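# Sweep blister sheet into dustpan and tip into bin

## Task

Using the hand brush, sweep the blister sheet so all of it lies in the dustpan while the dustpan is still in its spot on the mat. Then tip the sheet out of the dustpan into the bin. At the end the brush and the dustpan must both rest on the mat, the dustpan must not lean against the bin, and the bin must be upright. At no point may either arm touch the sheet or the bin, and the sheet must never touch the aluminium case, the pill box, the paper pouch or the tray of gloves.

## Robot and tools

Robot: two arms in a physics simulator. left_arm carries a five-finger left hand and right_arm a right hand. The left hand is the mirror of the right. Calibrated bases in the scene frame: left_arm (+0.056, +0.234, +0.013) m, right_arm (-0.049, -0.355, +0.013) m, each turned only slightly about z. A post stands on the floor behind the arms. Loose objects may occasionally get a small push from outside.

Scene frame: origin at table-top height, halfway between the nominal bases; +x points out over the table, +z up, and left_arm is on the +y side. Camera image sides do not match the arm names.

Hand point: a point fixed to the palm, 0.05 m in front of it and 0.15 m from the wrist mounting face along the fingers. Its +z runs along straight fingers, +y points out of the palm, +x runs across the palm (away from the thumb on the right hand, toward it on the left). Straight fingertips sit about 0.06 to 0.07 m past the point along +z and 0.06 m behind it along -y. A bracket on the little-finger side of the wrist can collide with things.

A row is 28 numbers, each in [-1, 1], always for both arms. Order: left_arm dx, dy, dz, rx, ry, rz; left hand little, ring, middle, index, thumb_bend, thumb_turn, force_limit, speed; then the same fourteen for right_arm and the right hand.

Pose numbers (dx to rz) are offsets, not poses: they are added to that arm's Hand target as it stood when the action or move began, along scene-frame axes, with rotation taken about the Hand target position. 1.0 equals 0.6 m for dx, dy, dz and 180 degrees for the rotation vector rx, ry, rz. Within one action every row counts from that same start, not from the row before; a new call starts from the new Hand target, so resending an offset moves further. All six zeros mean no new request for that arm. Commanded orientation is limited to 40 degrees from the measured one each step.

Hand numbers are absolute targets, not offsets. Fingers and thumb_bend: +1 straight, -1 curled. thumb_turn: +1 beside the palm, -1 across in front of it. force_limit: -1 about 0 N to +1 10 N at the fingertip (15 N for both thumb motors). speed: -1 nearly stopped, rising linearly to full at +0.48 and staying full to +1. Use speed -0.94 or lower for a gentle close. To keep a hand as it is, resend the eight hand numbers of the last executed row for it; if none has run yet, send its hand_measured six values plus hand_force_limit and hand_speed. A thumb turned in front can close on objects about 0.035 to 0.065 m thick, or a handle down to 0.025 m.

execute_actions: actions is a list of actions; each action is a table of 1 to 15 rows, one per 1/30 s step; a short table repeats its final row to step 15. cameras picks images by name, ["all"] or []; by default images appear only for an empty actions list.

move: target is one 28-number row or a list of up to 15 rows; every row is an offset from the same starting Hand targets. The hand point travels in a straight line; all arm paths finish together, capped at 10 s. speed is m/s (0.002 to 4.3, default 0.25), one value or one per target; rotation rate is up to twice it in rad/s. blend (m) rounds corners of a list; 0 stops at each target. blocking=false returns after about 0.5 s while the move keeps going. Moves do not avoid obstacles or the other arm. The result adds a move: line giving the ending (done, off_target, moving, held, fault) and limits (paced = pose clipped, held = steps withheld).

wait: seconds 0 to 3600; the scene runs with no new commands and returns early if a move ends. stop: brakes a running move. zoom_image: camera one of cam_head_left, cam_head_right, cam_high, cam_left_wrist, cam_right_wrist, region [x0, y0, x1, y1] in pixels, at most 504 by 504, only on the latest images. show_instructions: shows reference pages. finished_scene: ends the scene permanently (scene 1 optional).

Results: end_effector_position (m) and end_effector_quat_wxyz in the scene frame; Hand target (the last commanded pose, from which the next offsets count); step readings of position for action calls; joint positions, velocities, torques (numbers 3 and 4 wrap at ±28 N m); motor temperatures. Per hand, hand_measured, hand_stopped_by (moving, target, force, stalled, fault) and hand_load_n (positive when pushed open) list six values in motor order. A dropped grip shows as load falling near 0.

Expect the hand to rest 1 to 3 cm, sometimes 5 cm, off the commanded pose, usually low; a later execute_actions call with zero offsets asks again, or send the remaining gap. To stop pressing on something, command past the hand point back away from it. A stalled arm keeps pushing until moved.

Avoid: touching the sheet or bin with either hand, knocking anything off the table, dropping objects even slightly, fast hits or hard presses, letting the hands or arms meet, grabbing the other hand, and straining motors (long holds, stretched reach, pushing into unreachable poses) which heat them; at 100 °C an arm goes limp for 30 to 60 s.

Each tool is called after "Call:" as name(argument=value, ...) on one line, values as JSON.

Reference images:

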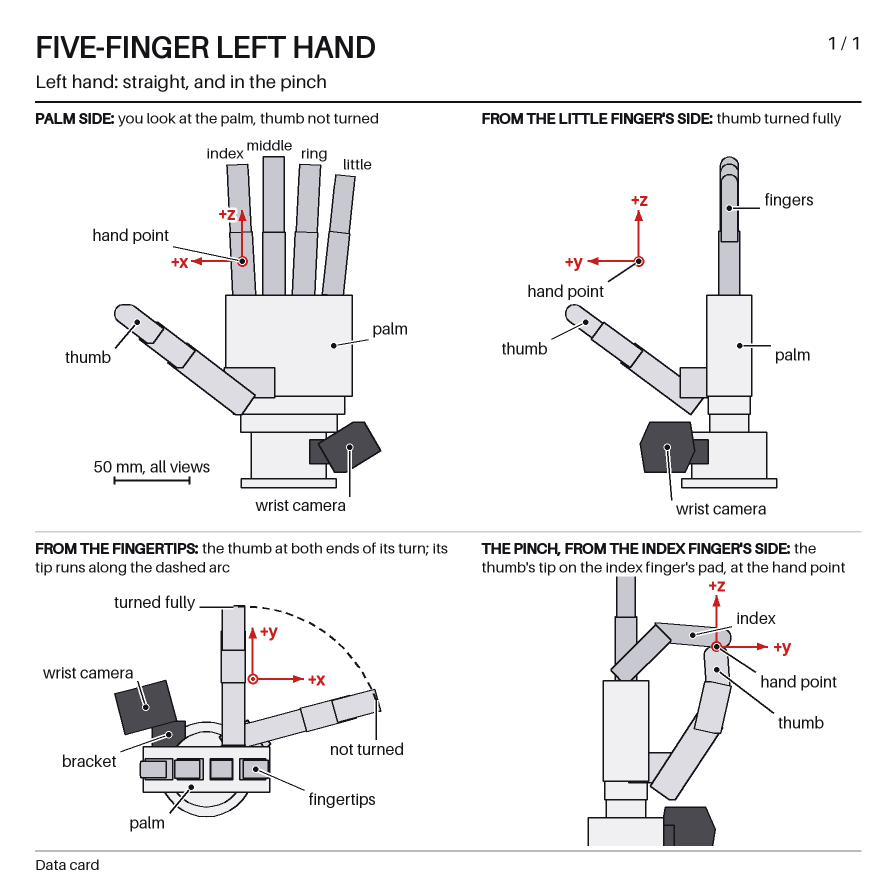

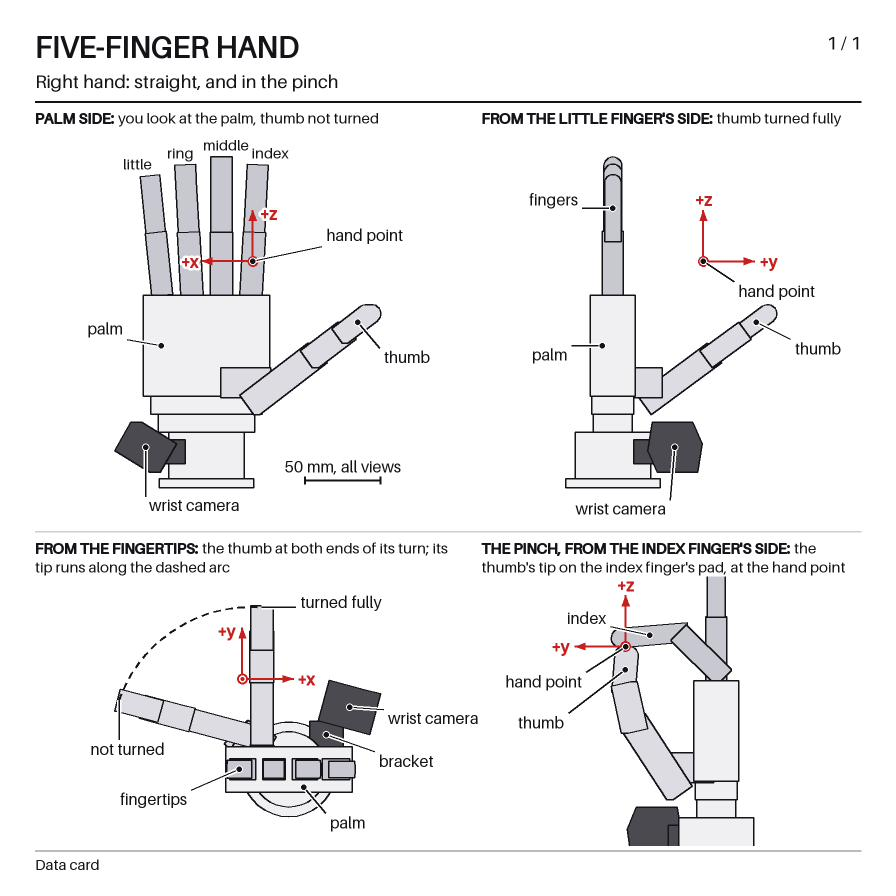

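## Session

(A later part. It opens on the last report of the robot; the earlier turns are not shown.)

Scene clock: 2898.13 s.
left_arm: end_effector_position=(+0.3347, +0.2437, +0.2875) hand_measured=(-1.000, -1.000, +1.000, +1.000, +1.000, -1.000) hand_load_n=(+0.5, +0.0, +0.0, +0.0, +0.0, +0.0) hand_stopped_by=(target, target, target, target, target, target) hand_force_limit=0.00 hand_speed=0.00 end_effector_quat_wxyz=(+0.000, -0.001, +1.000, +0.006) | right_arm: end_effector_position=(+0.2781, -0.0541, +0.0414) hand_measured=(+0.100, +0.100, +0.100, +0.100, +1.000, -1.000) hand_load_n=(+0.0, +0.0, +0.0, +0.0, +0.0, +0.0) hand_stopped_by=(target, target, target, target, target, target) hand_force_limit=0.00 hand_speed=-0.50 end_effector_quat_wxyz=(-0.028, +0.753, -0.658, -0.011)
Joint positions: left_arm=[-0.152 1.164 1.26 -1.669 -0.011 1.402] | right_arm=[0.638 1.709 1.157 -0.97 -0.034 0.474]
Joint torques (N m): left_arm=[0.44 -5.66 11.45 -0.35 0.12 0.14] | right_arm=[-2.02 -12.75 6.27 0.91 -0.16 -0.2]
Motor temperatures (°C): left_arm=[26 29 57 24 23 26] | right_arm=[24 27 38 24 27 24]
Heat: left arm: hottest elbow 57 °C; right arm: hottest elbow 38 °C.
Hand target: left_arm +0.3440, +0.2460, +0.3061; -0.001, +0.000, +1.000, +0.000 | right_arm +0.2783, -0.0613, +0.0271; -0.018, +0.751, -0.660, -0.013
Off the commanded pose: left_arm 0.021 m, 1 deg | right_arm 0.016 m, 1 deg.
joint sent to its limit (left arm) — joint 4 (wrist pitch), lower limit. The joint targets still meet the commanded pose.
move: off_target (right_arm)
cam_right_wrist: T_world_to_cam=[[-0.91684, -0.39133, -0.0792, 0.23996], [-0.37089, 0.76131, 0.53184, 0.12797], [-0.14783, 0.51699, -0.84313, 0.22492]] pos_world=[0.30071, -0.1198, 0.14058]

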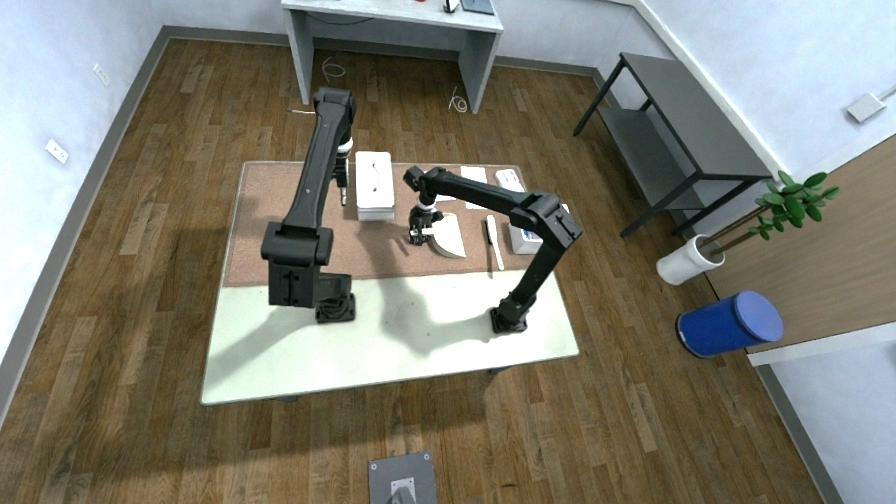

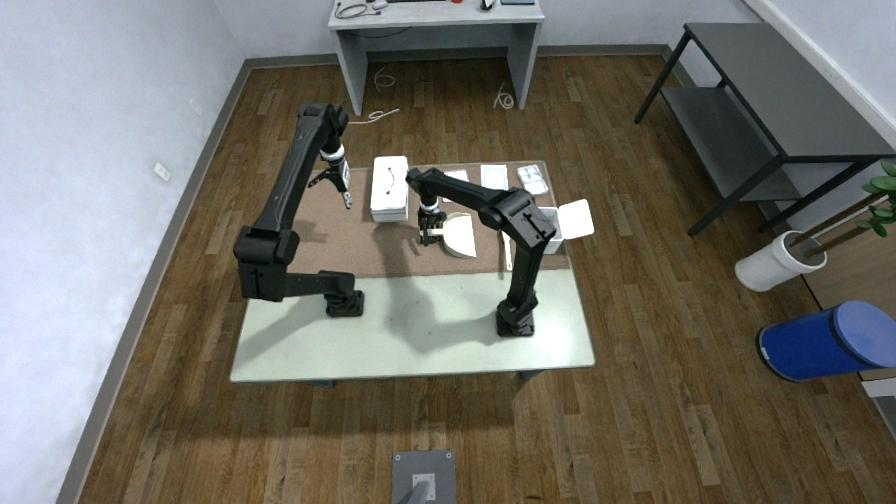

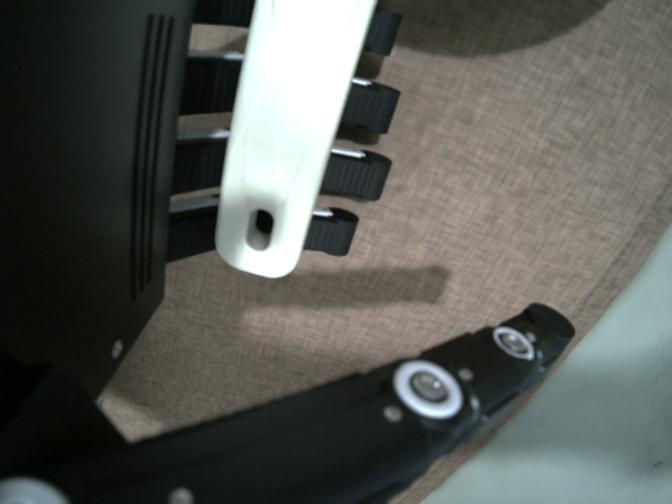

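Call:
move(target=[0,0,0,0,0,0,-1,-1,1,1,1,-1,0,0, 0,0,-0.008,0,0,0,0.1,0.1,0.1,0.1,1,-1,0.0,-0.5], speed=0.02, cameras=["cam_head_left","cam_head_right","cam_right_wrist"])

Call:
zoom_image(camera="cam_head_left", region=[400, 190, 480, 270])

Call:
zoom_image(camera="cam_head_right", region=[405, 190, 495, 270])

Call:
zoom_image(camera="cam_right_wrist", region=[160, 0, 664, 330])

Scene clock: 2918.23 s.
left_arm: end_effector_position=(+0.3347, +0.2437, +0.2875) hand_measured=(-1.000, -1.000, +1.000, +1.000, +1.000, -1.000) hand_load_n=(+0.0, +0.0, +0.0, +0.0, +0.0, +0.0) hand_stopped_by=(target, target, target, target, target, target) hand_force_limit=0.00 hand_speed=0.00 end_effector_quat_wxyz=(+0.000, -0.001, +1.000, +0.006) | right_arm: end_effector_position=(+0.2778, -0.0544, +0.0354) hand_measured=(+0.100, +0.100, +0.100, +0.100, +1.000, -1.000) hand_load_n=(+0.0, +0.0, +0.0, +0.0, +0.0, +0.0) hand_stopped_by=(target, target, target, target, target, target) hand_force_limit=0.00 hand_speed=-0.50 end_effector_quat_wxyz=(-0.027, +0.753, -0.658, -0.011)
Joint positions: left_arm=[-0.152 1.164 1.26 -1.669 -0.011 1.402] | right_arm=[0.638 1.718 1.151 -0.957 -0.034 0.474]
Joint torques (N m): left_arm=[0.56 -5.42 11.37 -0.36 0.1 0.12] | right_arm=[-1.96 -12.86 6.3 0.83 -0.16 -0.2]
Motor temperatures (°C): left_arm=[26 29 57 24 23 26] | right_arm=[24 27 38 24 27 24]
Heat: left arm: hottest elbow 57 °C; right arm: hottest elbow 38 °C.
Hand target: left_arm +0.3440, +0.2460, +0.3061; -0.001, +0.000, +1.000, +0.000 | right_arm +0.2781, -0.0614, +0.0222; -0.018, +0.751, -0.660, -0.014
Off the commanded pose: left_arm 0.021 m, 1 deg | right_arm 0.015 m, 1 deg.
joint sent to its limit (left arm) — joint 4 (wrist pitch), lower limit. The joint targets still meet the commanded pose.
move: off_target (right_arm)
cam_right_wrist: T_world_to_cam=[[-0.91696, -0.39143, -0.0773, 0.23904], [-0.37004, 0.76185, 0.53166, 0.13094], [-0.14922, 0.51611, -0.84343, 0.22032]] pos_world=[0.30052, -0.1199, 0.13469]

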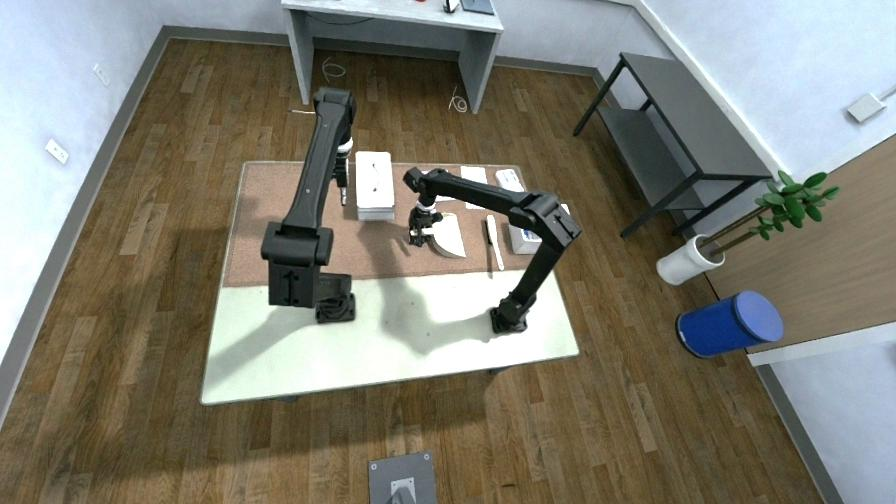

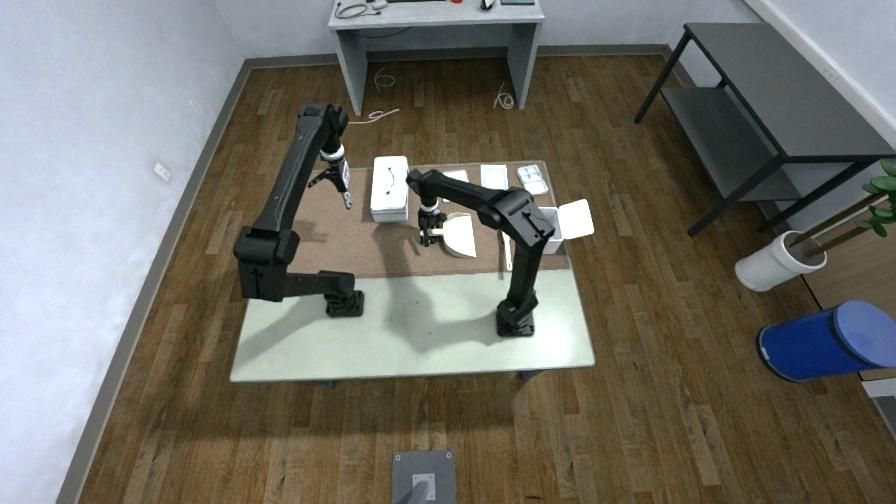

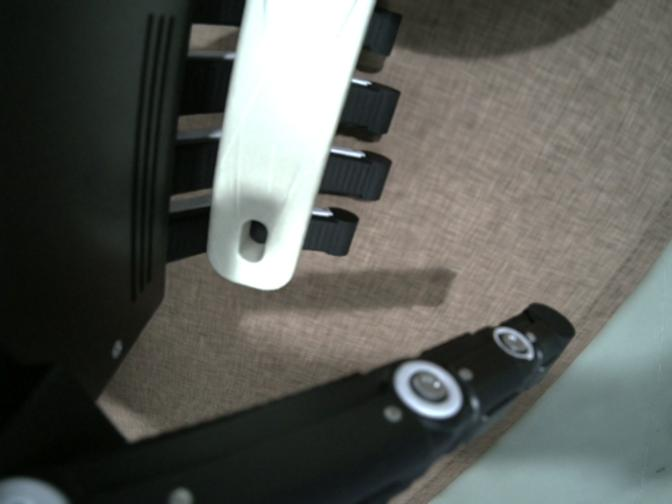

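Scaled by 6.300 from the camera's image (finer frame: 1280x720).

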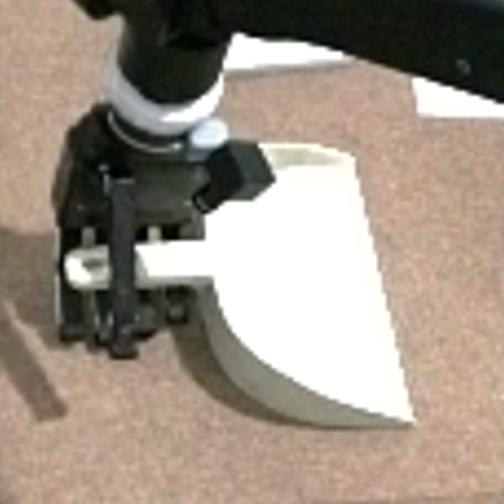

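Scaled by 5.600 from the camera's image (finer frame: 1280x720).

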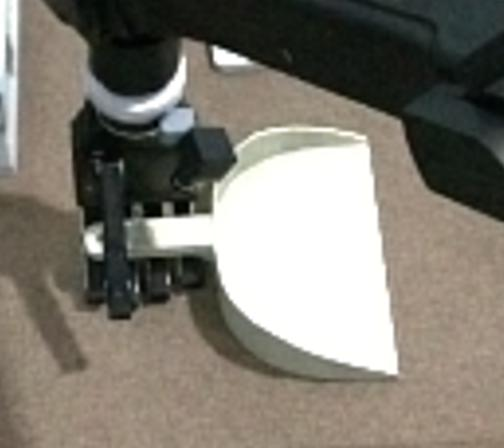

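Scaled by 1.000.

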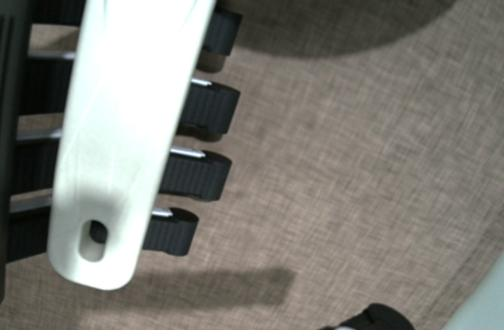

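Call:
move(target=[0,0,0,0,0,0,-1,-1,1,1,1,-1,0,0, 0.05,0,0,0,0,0,0.1,0.1,0.1,0.1,1,-1,0.0,-0.5], speed=0.05, cameras=["cam_head_left","cam_head_right","cam_right_wrist"])

Call:
zoom_image(camera="cam_head_left", region=[400, 190, 480, 270])

Call:
zoom_image(camera="cam_head_right", region=[405, 190, 495, 270])

Scene clock: 2939.17 s.
left_arm: end_effector_position=(+0.3347, +0.2437, +0.2875) hand_measured=(-1.000, -1.000, +1.000, +1.000, +1.000, -1.000) hand_load_n=(+0.0, +0.0, +0.0, +0.0, +0.0, +0.0) hand_stopped_by=(target, target, target, target, target, target) hand_force_limit=0.00 hand_speed=0.00 end_effector_quat_wxyz=(+0.000, -0.001, +1.000, +0.006) | right_arm: end_effector_position=(+0.2810, -0.0581, +0.0303) hand_measured=(+0.100, +0.100, +0.100, +0.100, +1.000, -1.000) hand_load_n=(+0.0, -5.0, -4.0, +0.0, -0.5, +0.0) hand_stopped_by=(target, target, target, target, target, target) hand_force_limit=0.00 hand_speed=-0.50 end_effector_quat_wxyz=(-0.013, +0.755, -0.655, -0.024)
Joint positions: left_arm=[-0.152 1.164 1.26 -1.669 -0.011 1.402] | right_arm=[0.621 1.751 1.174 -0.981 -0.053 0.449]
Joint torques (N m): left_arm=[0.15 -5.36 11.36 -0.35 0.11 0.13] | right_arm=[-3.19 -11.4 10.1 0.76 0.64 -0.28]
Motor temperatures (°C): left_arm=[26 29 57 24 23 26] | right_arm=[24 27 38 24 27 24]
Heat: left arm: hottest elbow 57 °C; right arm: hottest elbow 38 °C.
Hand target: left_arm +0.3440, +0.2460, +0.3061; -0.001, +0.000, +1.000, +0.000 | right_arm +0.3081, -0.0613, +0.0222; -0.018, +0.751, -0.660, -0.013
Off the commanded pose: left_arm 0.021 m, 1 deg | right_arm 0.028 m, 1 deg.
joint sent to its limit (left arm) — joint 4 (wrist pitch), lower limit. The joint targets still meet the commanded pose.
move: off_target (right_arm)
cam_right_wrist: T_world_to_cam=[[-0.9158, -0.39942, -0.04202, 0.2384], [-0.35659, 0.7605, 0.54266, 0.13349], [-0.18479, 0.51196, -0.8389, 0.2281]] pos_world=[0.30808, -0.12307, 0.12893]

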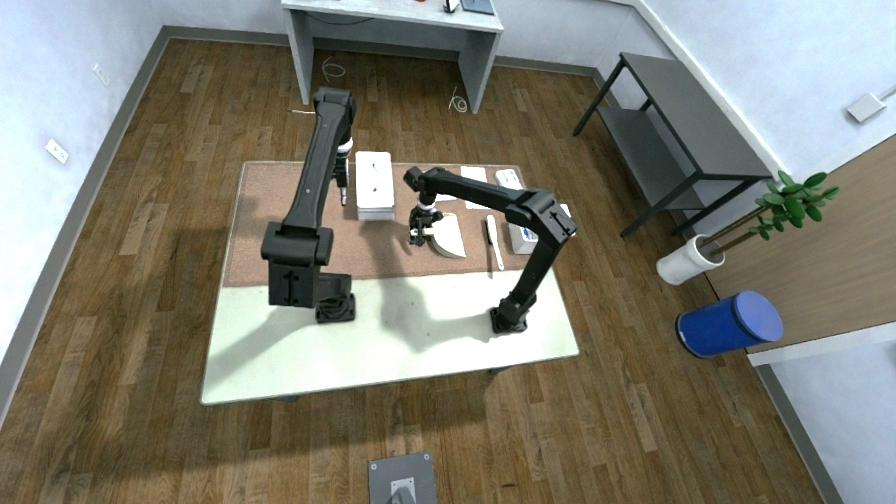

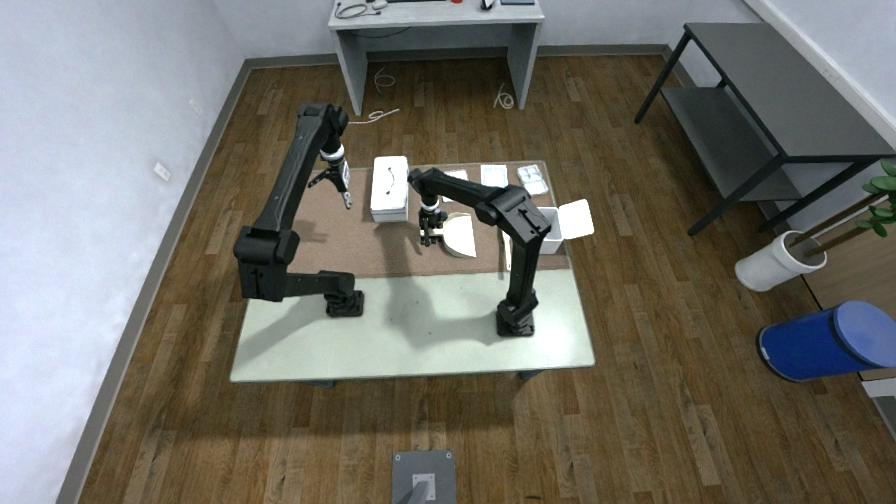

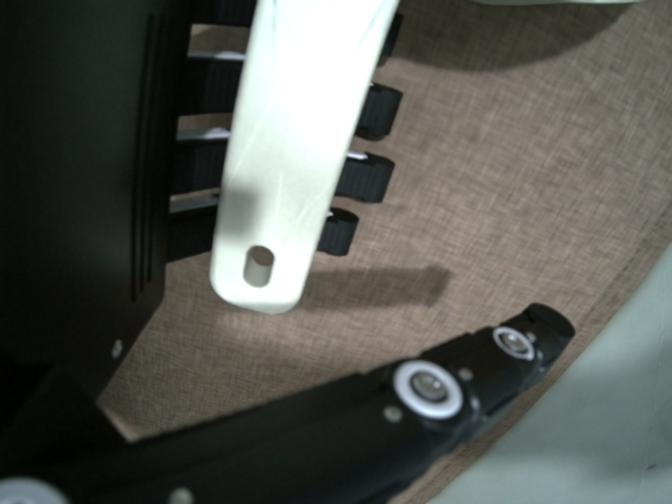

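Scaled by 6.300 from the camera's image (finer frame: 1280x720).

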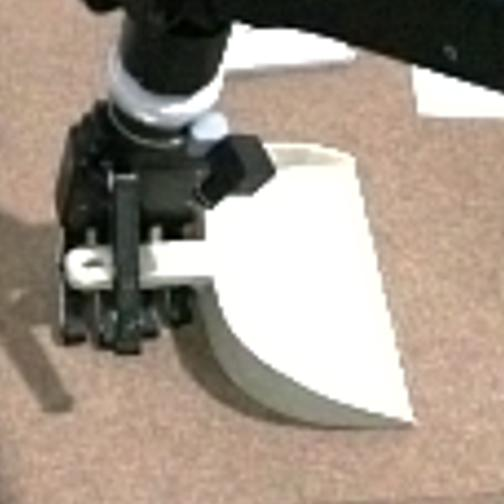

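Scaled by 5.600 from the camera's image (finer frame: 1280x720).

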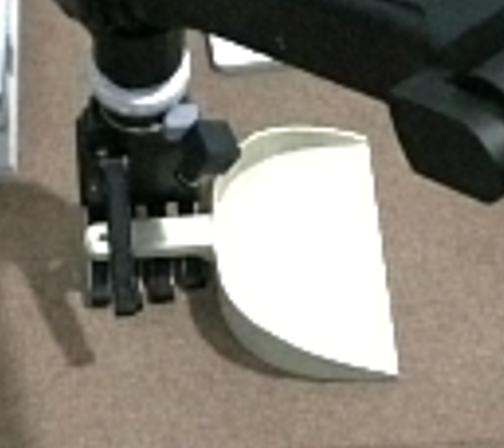

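Call:
move(target=[0,0,0,0,0,0,-1,-1,1,1,1,-1,0,0, -0.025,0,0.02,0,0,0,0.1,0.1,0.1,0.1,1,-1,0.0,-0.5], speed=0.03, cameras=["cam_right_wrist"])

Scene clock: 2960.40 s.
left_arm: end_effector_position=(+0.3347, +0.2437, +0.2875) hand_measured=(-1.000, -1.000, +1.000, +1.000, +1.000, -1.000) hand_load_n=(+0.0, +0.0, +0.5, +0.0, -0.5, +0.0) hand_stopped_by=(target, target, target, target, target, target) hand_force_limit=0.00 hand_speed=0.00 end_effector_quat_wxyz=(+0.000, -0.001, +1.000, +0.006) | right_arm: end_effector_position=(+0.2815, -0.0589, +0.0312) hand_measured=(+0.100, +0.100, +0.100, +0.100, +1.000, -1.000) hand_load_n=(+0.0, -2.0, -1.5, +0.0, +0.0, +0.0) hand_stopped_by=(target, target, target, target, target, target) hand_force_limit=0.00 hand_speed=-0.50 end_effector_quat_wxyz=(-0.013, +0.755, -0.655, -0.021)
Joint positions: left_arm=[-0.152 1.164 1.26 -1.669 -0.011 1.402] | right_arm=[0.621 1.748 1.174 -0.983 -0.048 0.448]
Joint torques (N m): left_arm=[0.73 -5.71 11.48 -0.34 0.11 0.12] | right_arm=[-1.96 -15.03 8.32 0.24 0.44 -0.11]
Motor temperatures (°C): left_arm=[26 29 57 24 23 26] | right_arm=[24 27 39 24 27 24]
Heat: left arm: hottest elbow 57 °C; right arm: hottest elbow 39 °C.
Hand target: left_arm +0.3440, +0.2460, +0.3061; -0.001, +0.000, +1.000, +0.000 | right_arm +0.2931, -0.0613, +0.0343; -0.018, +0.751, -0.660, -0.013
Off the commanded pose: left_arm 0.021 m, 1 deg | right_arm 0.012 m, 1 deg.
joint sent to its limit (left arm) — joint 4 (wrist pitch), lower limit. The joint targets still meet the commanded pose.
move: off_target (right_arm)
cam_right_wrist: T_world_to_cam=[[-0.91548, -0.39993, -0.0441, 0.23844], [-0.35893, 0.76221, 0.5387, 0.13473], [-0.18183, 0.509, -0.84134, 0.22835]] pos_world=[0.30817, -0.12356, 0.13005]

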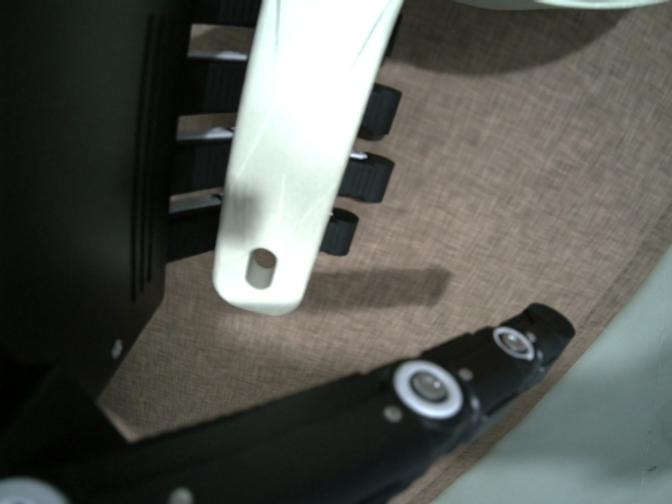

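Call:
move(target=[0,0,0,0,0,0,-1,-1,1,1,1,-1,0,0, 0,0,0.014,0,0,0,0.1,0.1,0.1,0.1,1,-1,0.0,-0.5], speed=0.03, cameras=["cam_right_wrist"])

Scene clock: 2970.20 s.
left_arm: end_effector_position=(+0.3347, +0.2437, +0.2875) hand_measured=(-1.000, -1.000, +1.000, +1.000, +1.000, -1.000) hand_load_n=(+0.0, +0.0, +0.0, +0.0, +0.0, +0.0) hand_stopped_by=(target, target, target, target, target, target) hand_force_limit=0.00 hand_speed=0.00 end_effector_quat_wxyz=(+0.000, -0.001, +1.000, +0.006) | right_arm: end_effector_position=(+0.2812, -0.0616, +0.0321) hand_measured=(+0.100, +0.100, +0.100, +0.100, +1.000, -1.000) hand_load_n=(+0.0, +0.0, +0.0, +0.0, -0.5, +0.0) hand_stopped_by=(target, target, target, target, target, target) hand_force_limit=0.00 hand_speed=-0.50 end_effector_quat_wxyz=(-0.010, +0.755, -0.655, -0.017)
Joint positions: left_arm=[-0.152 1.164 1.26 -1.669 -0.011 1.402] | right_arm=[0.621 1.745 1.174 -0.991 -0.038 0.448]
Joint torques (N m): left_arm=[0.32 -5.42 11.44 -0.34 0.1 0.13] | right_arm=[-2.02 -15.79 8.98 -0.2 0.01 -0.11]
Motor temperatures (°C): left_arm=[26 29 57 24 23 26] | right_arm=[24 27 39 24 27 24]
Heat: left arm: hottest elbow 57 °C; right arm: hottest elbow 39 °C.
Hand target: left_arm +0.3440, +0.2460, +0.3061; -0.001, +0.000, +1.000, +0.000 | right_arm +0.2932, -0.0614, +0.0427; -0.018, +0.751, -0.660, -0.013
Off the commanded pose: left_arm 0.021 m, 1 deg | right_arm 0.016 m, 1 deg.
joint sent to its limit (left arm) — joint 4 (wrist pitch), lower limit. The joint targets still meet the commanded pose.
move: off_target (right_arm)
cam_right_wrist: T_world_to_cam=[[-0.91563, -0.39993, -0.04093, 0.23702], [-0.35926, 0.76828, 0.52979, 0.13691], [-0.18044, 0.4998, -0.84714, 0.22975]] pos_world=[0.30766, -0.12523, 0.1318]

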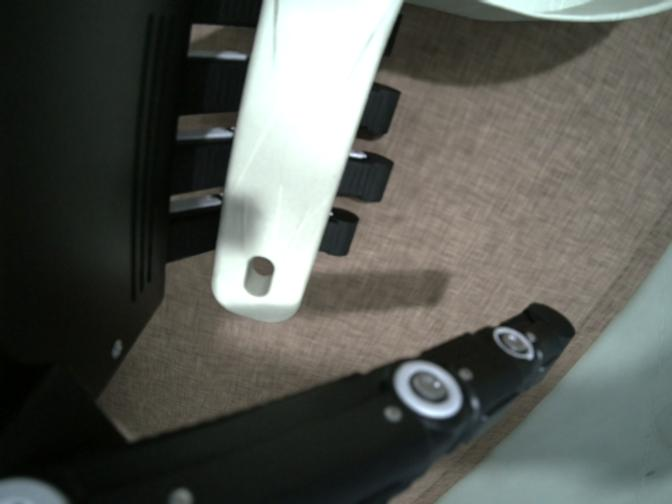

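Call:
move(target=[0,0,0,0,0,0,-1,-1,1,1,1,-1,0,0, 0.033,0,0.006,0,0,0,0.1,0.1,0.1,0.1,1,-1,0.0,-0.5], speed=0.04, cameras=["cam_right_wrist"])

Scene clock: 2980.70 s.
left_arm: end_effector_position=(+0.3347, +0.2437, +0.2875) hand_measured=(-1.000, -1.000, +1.000, +1.000, +1.000, -1.000) hand_load_n=(+0.0, +0.0, +0.0, +0.0, +0.0, +0.0) hand_stopped_by=(target, target, target, target, target, target) hand_force_limit=0.00 hand_speed=0.00 end_effector_quat_wxyz=(+0.000, -0.001, +1.000, +0.006) | right_arm: end_effector_position=(+0.2992, -0.0622, +0.0446) hand_measured=(+0.100, +0.100, +0.100, +0.100, +1.000, -1.000) hand_load_n=(+0.0, +0.0, +0.0, +0.0, +0.0, +0.0) hand_stopped_by=(target, target, target, target, target, target) hand_force_limit=0.00 hand_speed=-0.50 end_effector_quat_wxyz=(-0.018, +0.752, -0.659, -0.015)
Joint positions: left_arm=[-0.152 1.164 1.26 -1.669 -0.011 1.402] | right_arm=[0.599 1.748 1.219 -1.015 -0.038 0.436]
Joint torques (N m): left_arm=[0.38 -5.3 11.48 -0.36 0.11 0.12] | right_arm=[-2.02 -13.33 10.1 -0.17 -0.02 -0.22]
Motor temperatures (°C): left_arm=[26 29 57 24 23 26] | right_arm=[24 28 39 24 27 24]
Heat: left arm: hottest elbow 57 °C; right arm: hottest elbow 39 °C.
Hand target: left_arm +0.3440, +0.2460, +0.3061; -0.001, +0.000, +1.000, +0.000 | right_arm +0.3130, -0.0612, +0.0463; -0.018, +0.751, -0.660, -0.013
Off the commanded pose: left_arm 0.021 m, 1 deg | right_arm 0.014 m, 0 deg.
joint sent to its limit (left arm) — joint 4 (wrist pitch), lower limit. The joint targets still meet the commanded pose.
move: off_target (right_arm)
cam_right_wrist: T_world_to_cam=[[-0.91883, -0.39031, -0.05834, 0.25615], [-0.35951, 0.76686, 0.53168, 0.13714], [-0.16278, 0.5095, -0.84493, 0.23903]] pos_world=[0.32357, -0.12698, 0.14399]

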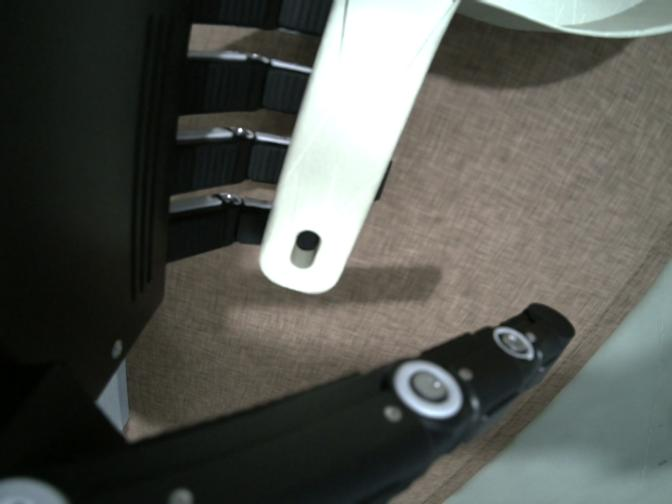

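Call:
move(target=[0,0,0,0,0,0,-1,-1,1,1,1,-1,0,0, 0.07,0,-0.006,0,0,0,0.1,0.1,0.1,0.1,1,-1,0.0,-0.5], speed=0.06, cameras=["cam_right_wrist","cam_head_left","cam_high"])

Scene clock: 2987.73 s.
left_arm: end_effector_position=(+0.3347, +0.2437, +0.2875) hand_measured=(-1.000, -1.000, +1.000, +1.000, +1.000, -1.000) hand_load_n=(+0.0, +0.0, +0.0, +0.0, +0.0, +0.0) hand_stopped_by=(target, target, target, target, target, target) hand_force_limit=0.00 hand_speed=0.00 end_effector_quat_wxyz=(+0.000, -0.001, +1.000, +0.006) | right_arm: end_effector_position=(+0.3409, -0.0622, +0.0413) hand_measured=(+0.100, +0.100, +0.100, +0.100, +1.000, -1.000) hand_load_n=(+0.0, +0.0, +0.0, +0.0, +0.0, +0.0) hand_stopped_by=(target, target, target, target, target, target) hand_force_limit=0.00 hand_speed=-0.50 end_effector_quat_wxyz=(-0.017, +0.751, -0.659, -0.014)
Joint positions: left_arm=[-0.152 1.164 1.26 -1.669 -0.011 1.402] | right_arm=[0.556 1.835 1.335 -1.047 -0.038 0.395]
Joint torques (N m): left_arm=[0.5 -5.48 11.47 -0.42 0.1 0.12] | right_arm=[-1.85 -14.86 10.36 -0.2 -0.07 -0.21]
Motor temperatures (°C): left_arm=[26 29 57 24 23 26] | right_arm=[24 28 39 24 27 24]
Heat: left arm: hottest elbow 57 °C; right arm: hottest elbow 39 °C.
Hand target: left_arm +0.3440, +0.2460, +0.3061; -0.001, +0.000, +1.000, +0.000 | right_arm +0.3549, -0.0613, +0.0427; -0.018, +0.751, -0.660, -0.014
Off the commanded pose: left_arm 0.021 m, 1 deg | right_arm 0.014 m, 0 deg.
joint sent to its limit (left arm) — joint 4 (wrist pitch), lower limit. The joint targets still meet the commanded pose.
move: off_target (right_arm)
cam_right_wrist: T_world_to_cam=[[-0.91952, -0.38894, -0.05666, 0.2945], [-0.35772, 0.7684, 0.53066, 0.15344], [-0.16285, 0.50822, -0.84569, 0.24303]] pos_world=[0.36527, -0.12687, 0.1408]
Images, in order (width x height): cam_head_left 896x504, cam_high 896x504, cam_right_wrist 672x504.

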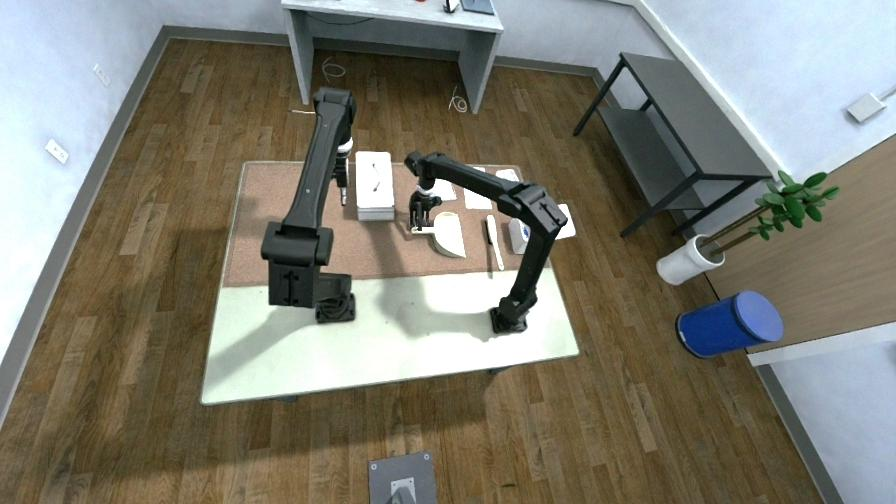

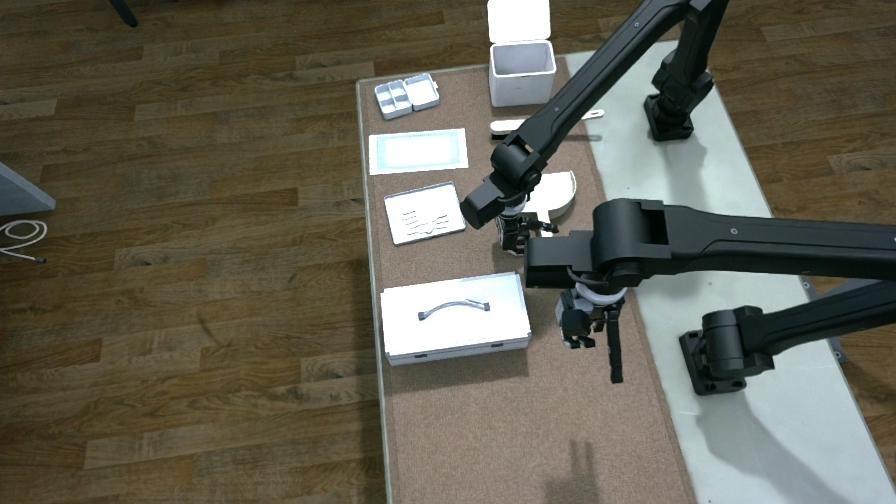

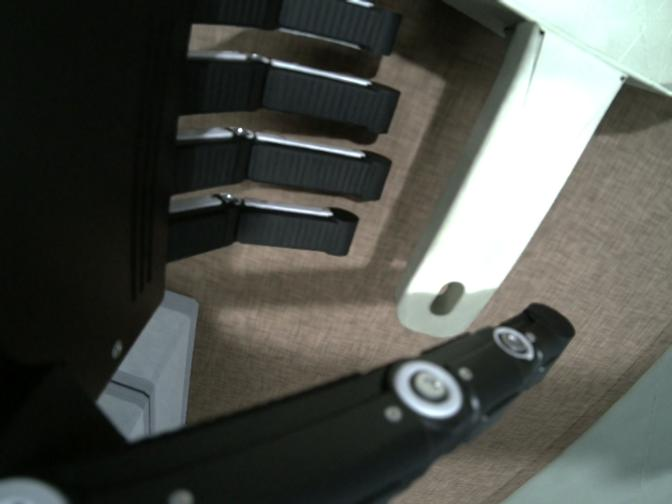

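Call:
move(target=[0,0,0,0,0,0,-1,-1,1,1,1,-1,0,0, 0,0,0.28,0,0,0,0.1,0.1,0.1,0.1,1,-1,0.0,-0.5], speed=0.12, cameras=["all"])

Call:
zoom_image(camera="cam_head_left", region=[400, 180, 580, 280])

Call:
zoom_image(camera="cam_head_right", region=[405, 180, 595, 280])

Call:
zoom_image(camera="cam_high", region=[470, 0, 630, 250])

Scene clock: 2998.77 s.
left_arm: end_effector_position=(+0.3347, +0.2437, +0.2875) hand_measured=(-1.000, -1.000, +1.000, +1.000, +1.000, -1.000) hand_load_n=(-0.5, +0.0, -0.5, +0.0, +0.0, +0.0) hand_stopped_by=(target, target, target, target, target, target) hand_force_limit=0.00 hand_speed=0.00 end_effector_quat_wxyz=(+0.000, -0.001, +1.000, +0.006) | right_arm: end_effector_position=(+0.3437, -0.0607, +0.1978) hand_measured=(+0.100, +0.100, +0.100, +0.100, +1.000, -1.000) hand_load_n=(+0.0, +0.0, +0.0, +0.5, +0.0, +0.0) hand_stopped_by=(target, target, target, target, target, target) hand_force_limit=0.00 hand_speed=-0.50 end_effector_quat_wxyz=(-0.007, +0.752, -0.659, -0.018)
Joint positions: left_arm=[-0.152 1.164 1.26 -1.669 -0.011 1.402] | right_arm=[0.556 1.735 1.624 -1.458 -0.038 0.394]
Joint torques (N m): left_arm=[0.56 -5.36 11.48 -0.4 0.12 0.13] | right_arm=[-1.85 -16.38 11.21 -0.2 -0.06 -0.2]
Motor temperatures (°C): left_arm=[26 29 57 24 23 26] | right_arm=[24 28 41 24 27 24]
Heat: left arm: hottest elbow 57 °C; right arm: hottest elbow 41 °C.
Hand target: left_arm +0.3440, +0.2460, +0.3061; -0.001, +0.000, +1.000, +0.000 | right_arm +0.3549, -0.0613, +0.2108; -0.018, +0.751, -0.660, -0.013
Off the commanded pose: left_arm 0.021 m, 1 deg | right_arm 0.017 m, 1 deg.
joint sent to its limit (left arm) — joint 4 (wrist pitch), lower limit. The joint targets still meet the commanded pose.
move: off_target (right_arm)
cam_left_wrist: T_world_to_cam=[[-0.22388, -0.97409, -0.03193, 0.32208], [-0.83402, 0.17453, 0.5234, 0.08289], [-0.50427, 0.14381, -0.85149, 0.49379]] pos_world=[0.39024, 0.22826, 0.38736]
cam_right_wrist: T_world_to_cam=[[-0.92003, -0.3902, -0.03591, 0.30255], [-0.34876, 0.77364, 0.529, 0.06775], [-0.17863, 0.49922, -0.84786, 0.38035]] pos_world=[0.36993, -0.12424, 0.29751]

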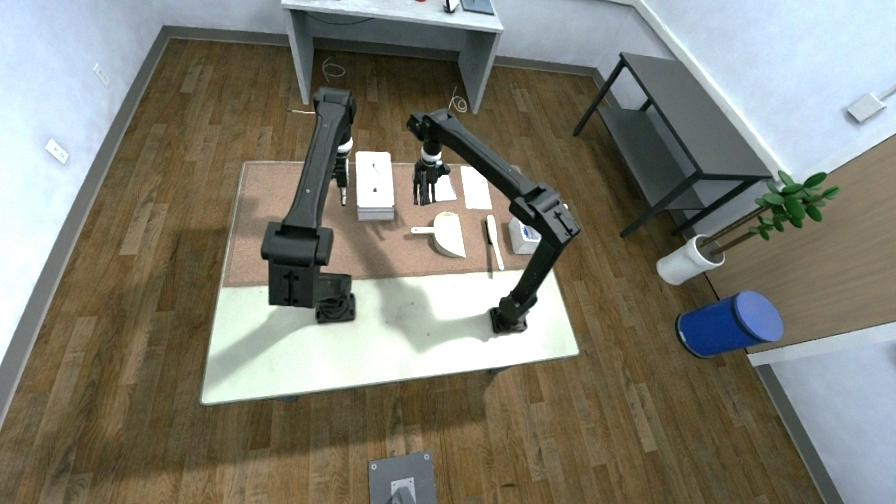

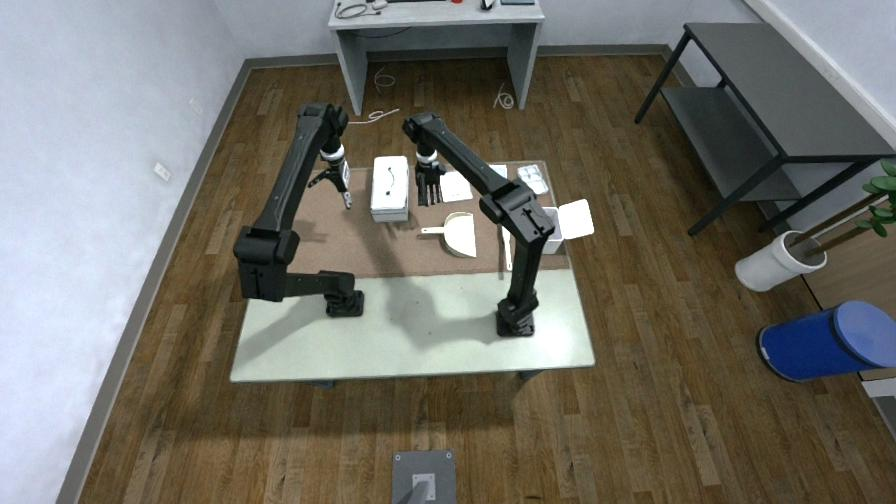

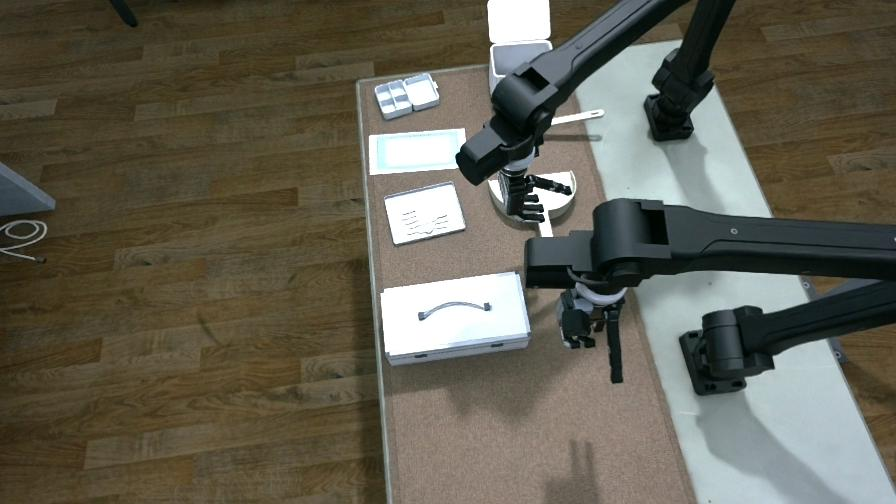

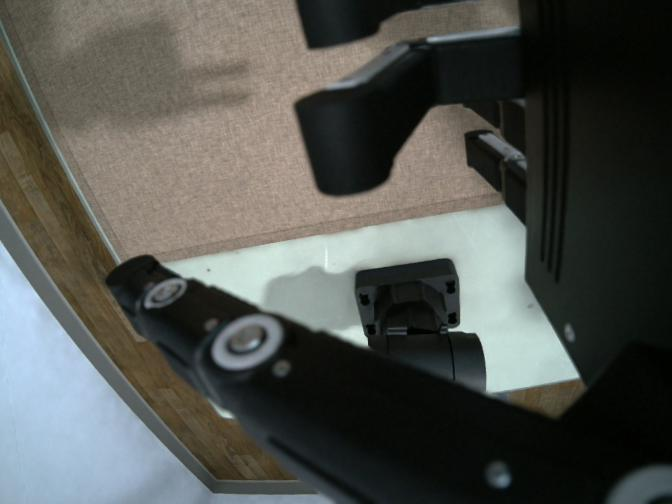

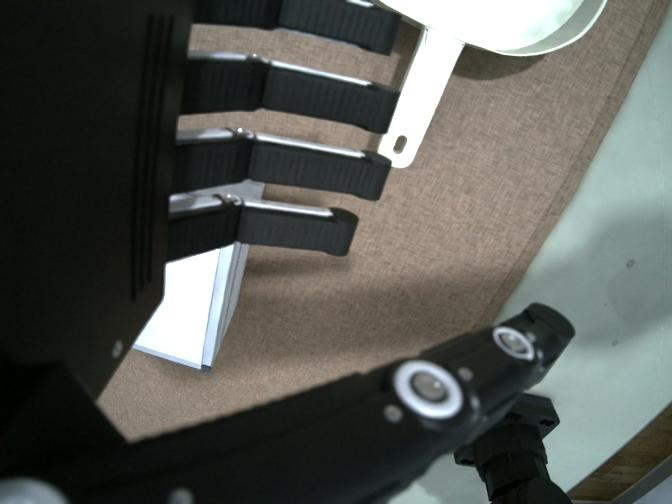

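Scaled by 2.800 from the camera's image (finer frame: 1280x720).

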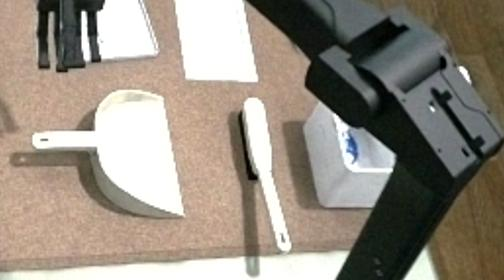

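Scaled by 2.653 from the camera's image (finer frame: 1280x720).

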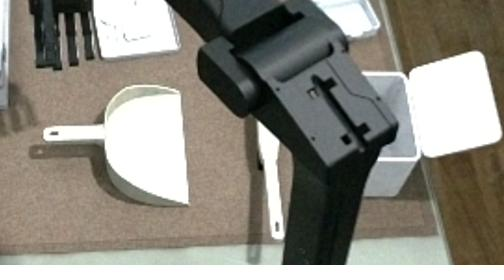

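Scaled by 2.016 from the camera's image (finer frame: 1280x720).

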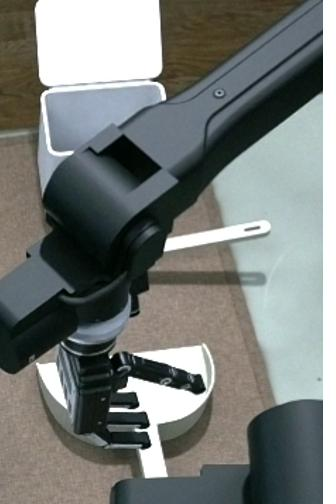

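Call:
zoom_image(camera="cam_head_left", region=[500, 200, 560, 260])

Call:
zoom_image(camera="cam_head_right", region=[490, 180, 600, 280])

Scaled by 8.400 from the camera's image (finer frame: 1280x720).

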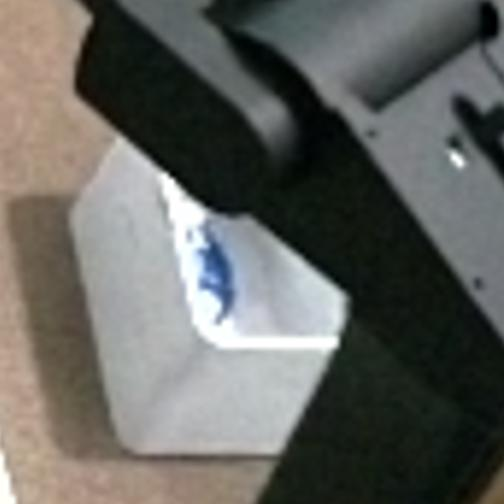

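Scaled by 4.582 from the camera's image (finer frame: 1280x720).

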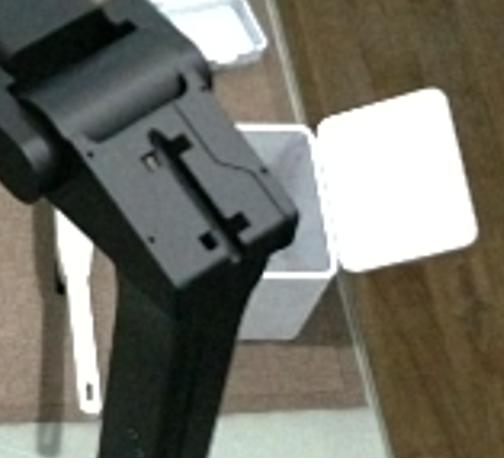

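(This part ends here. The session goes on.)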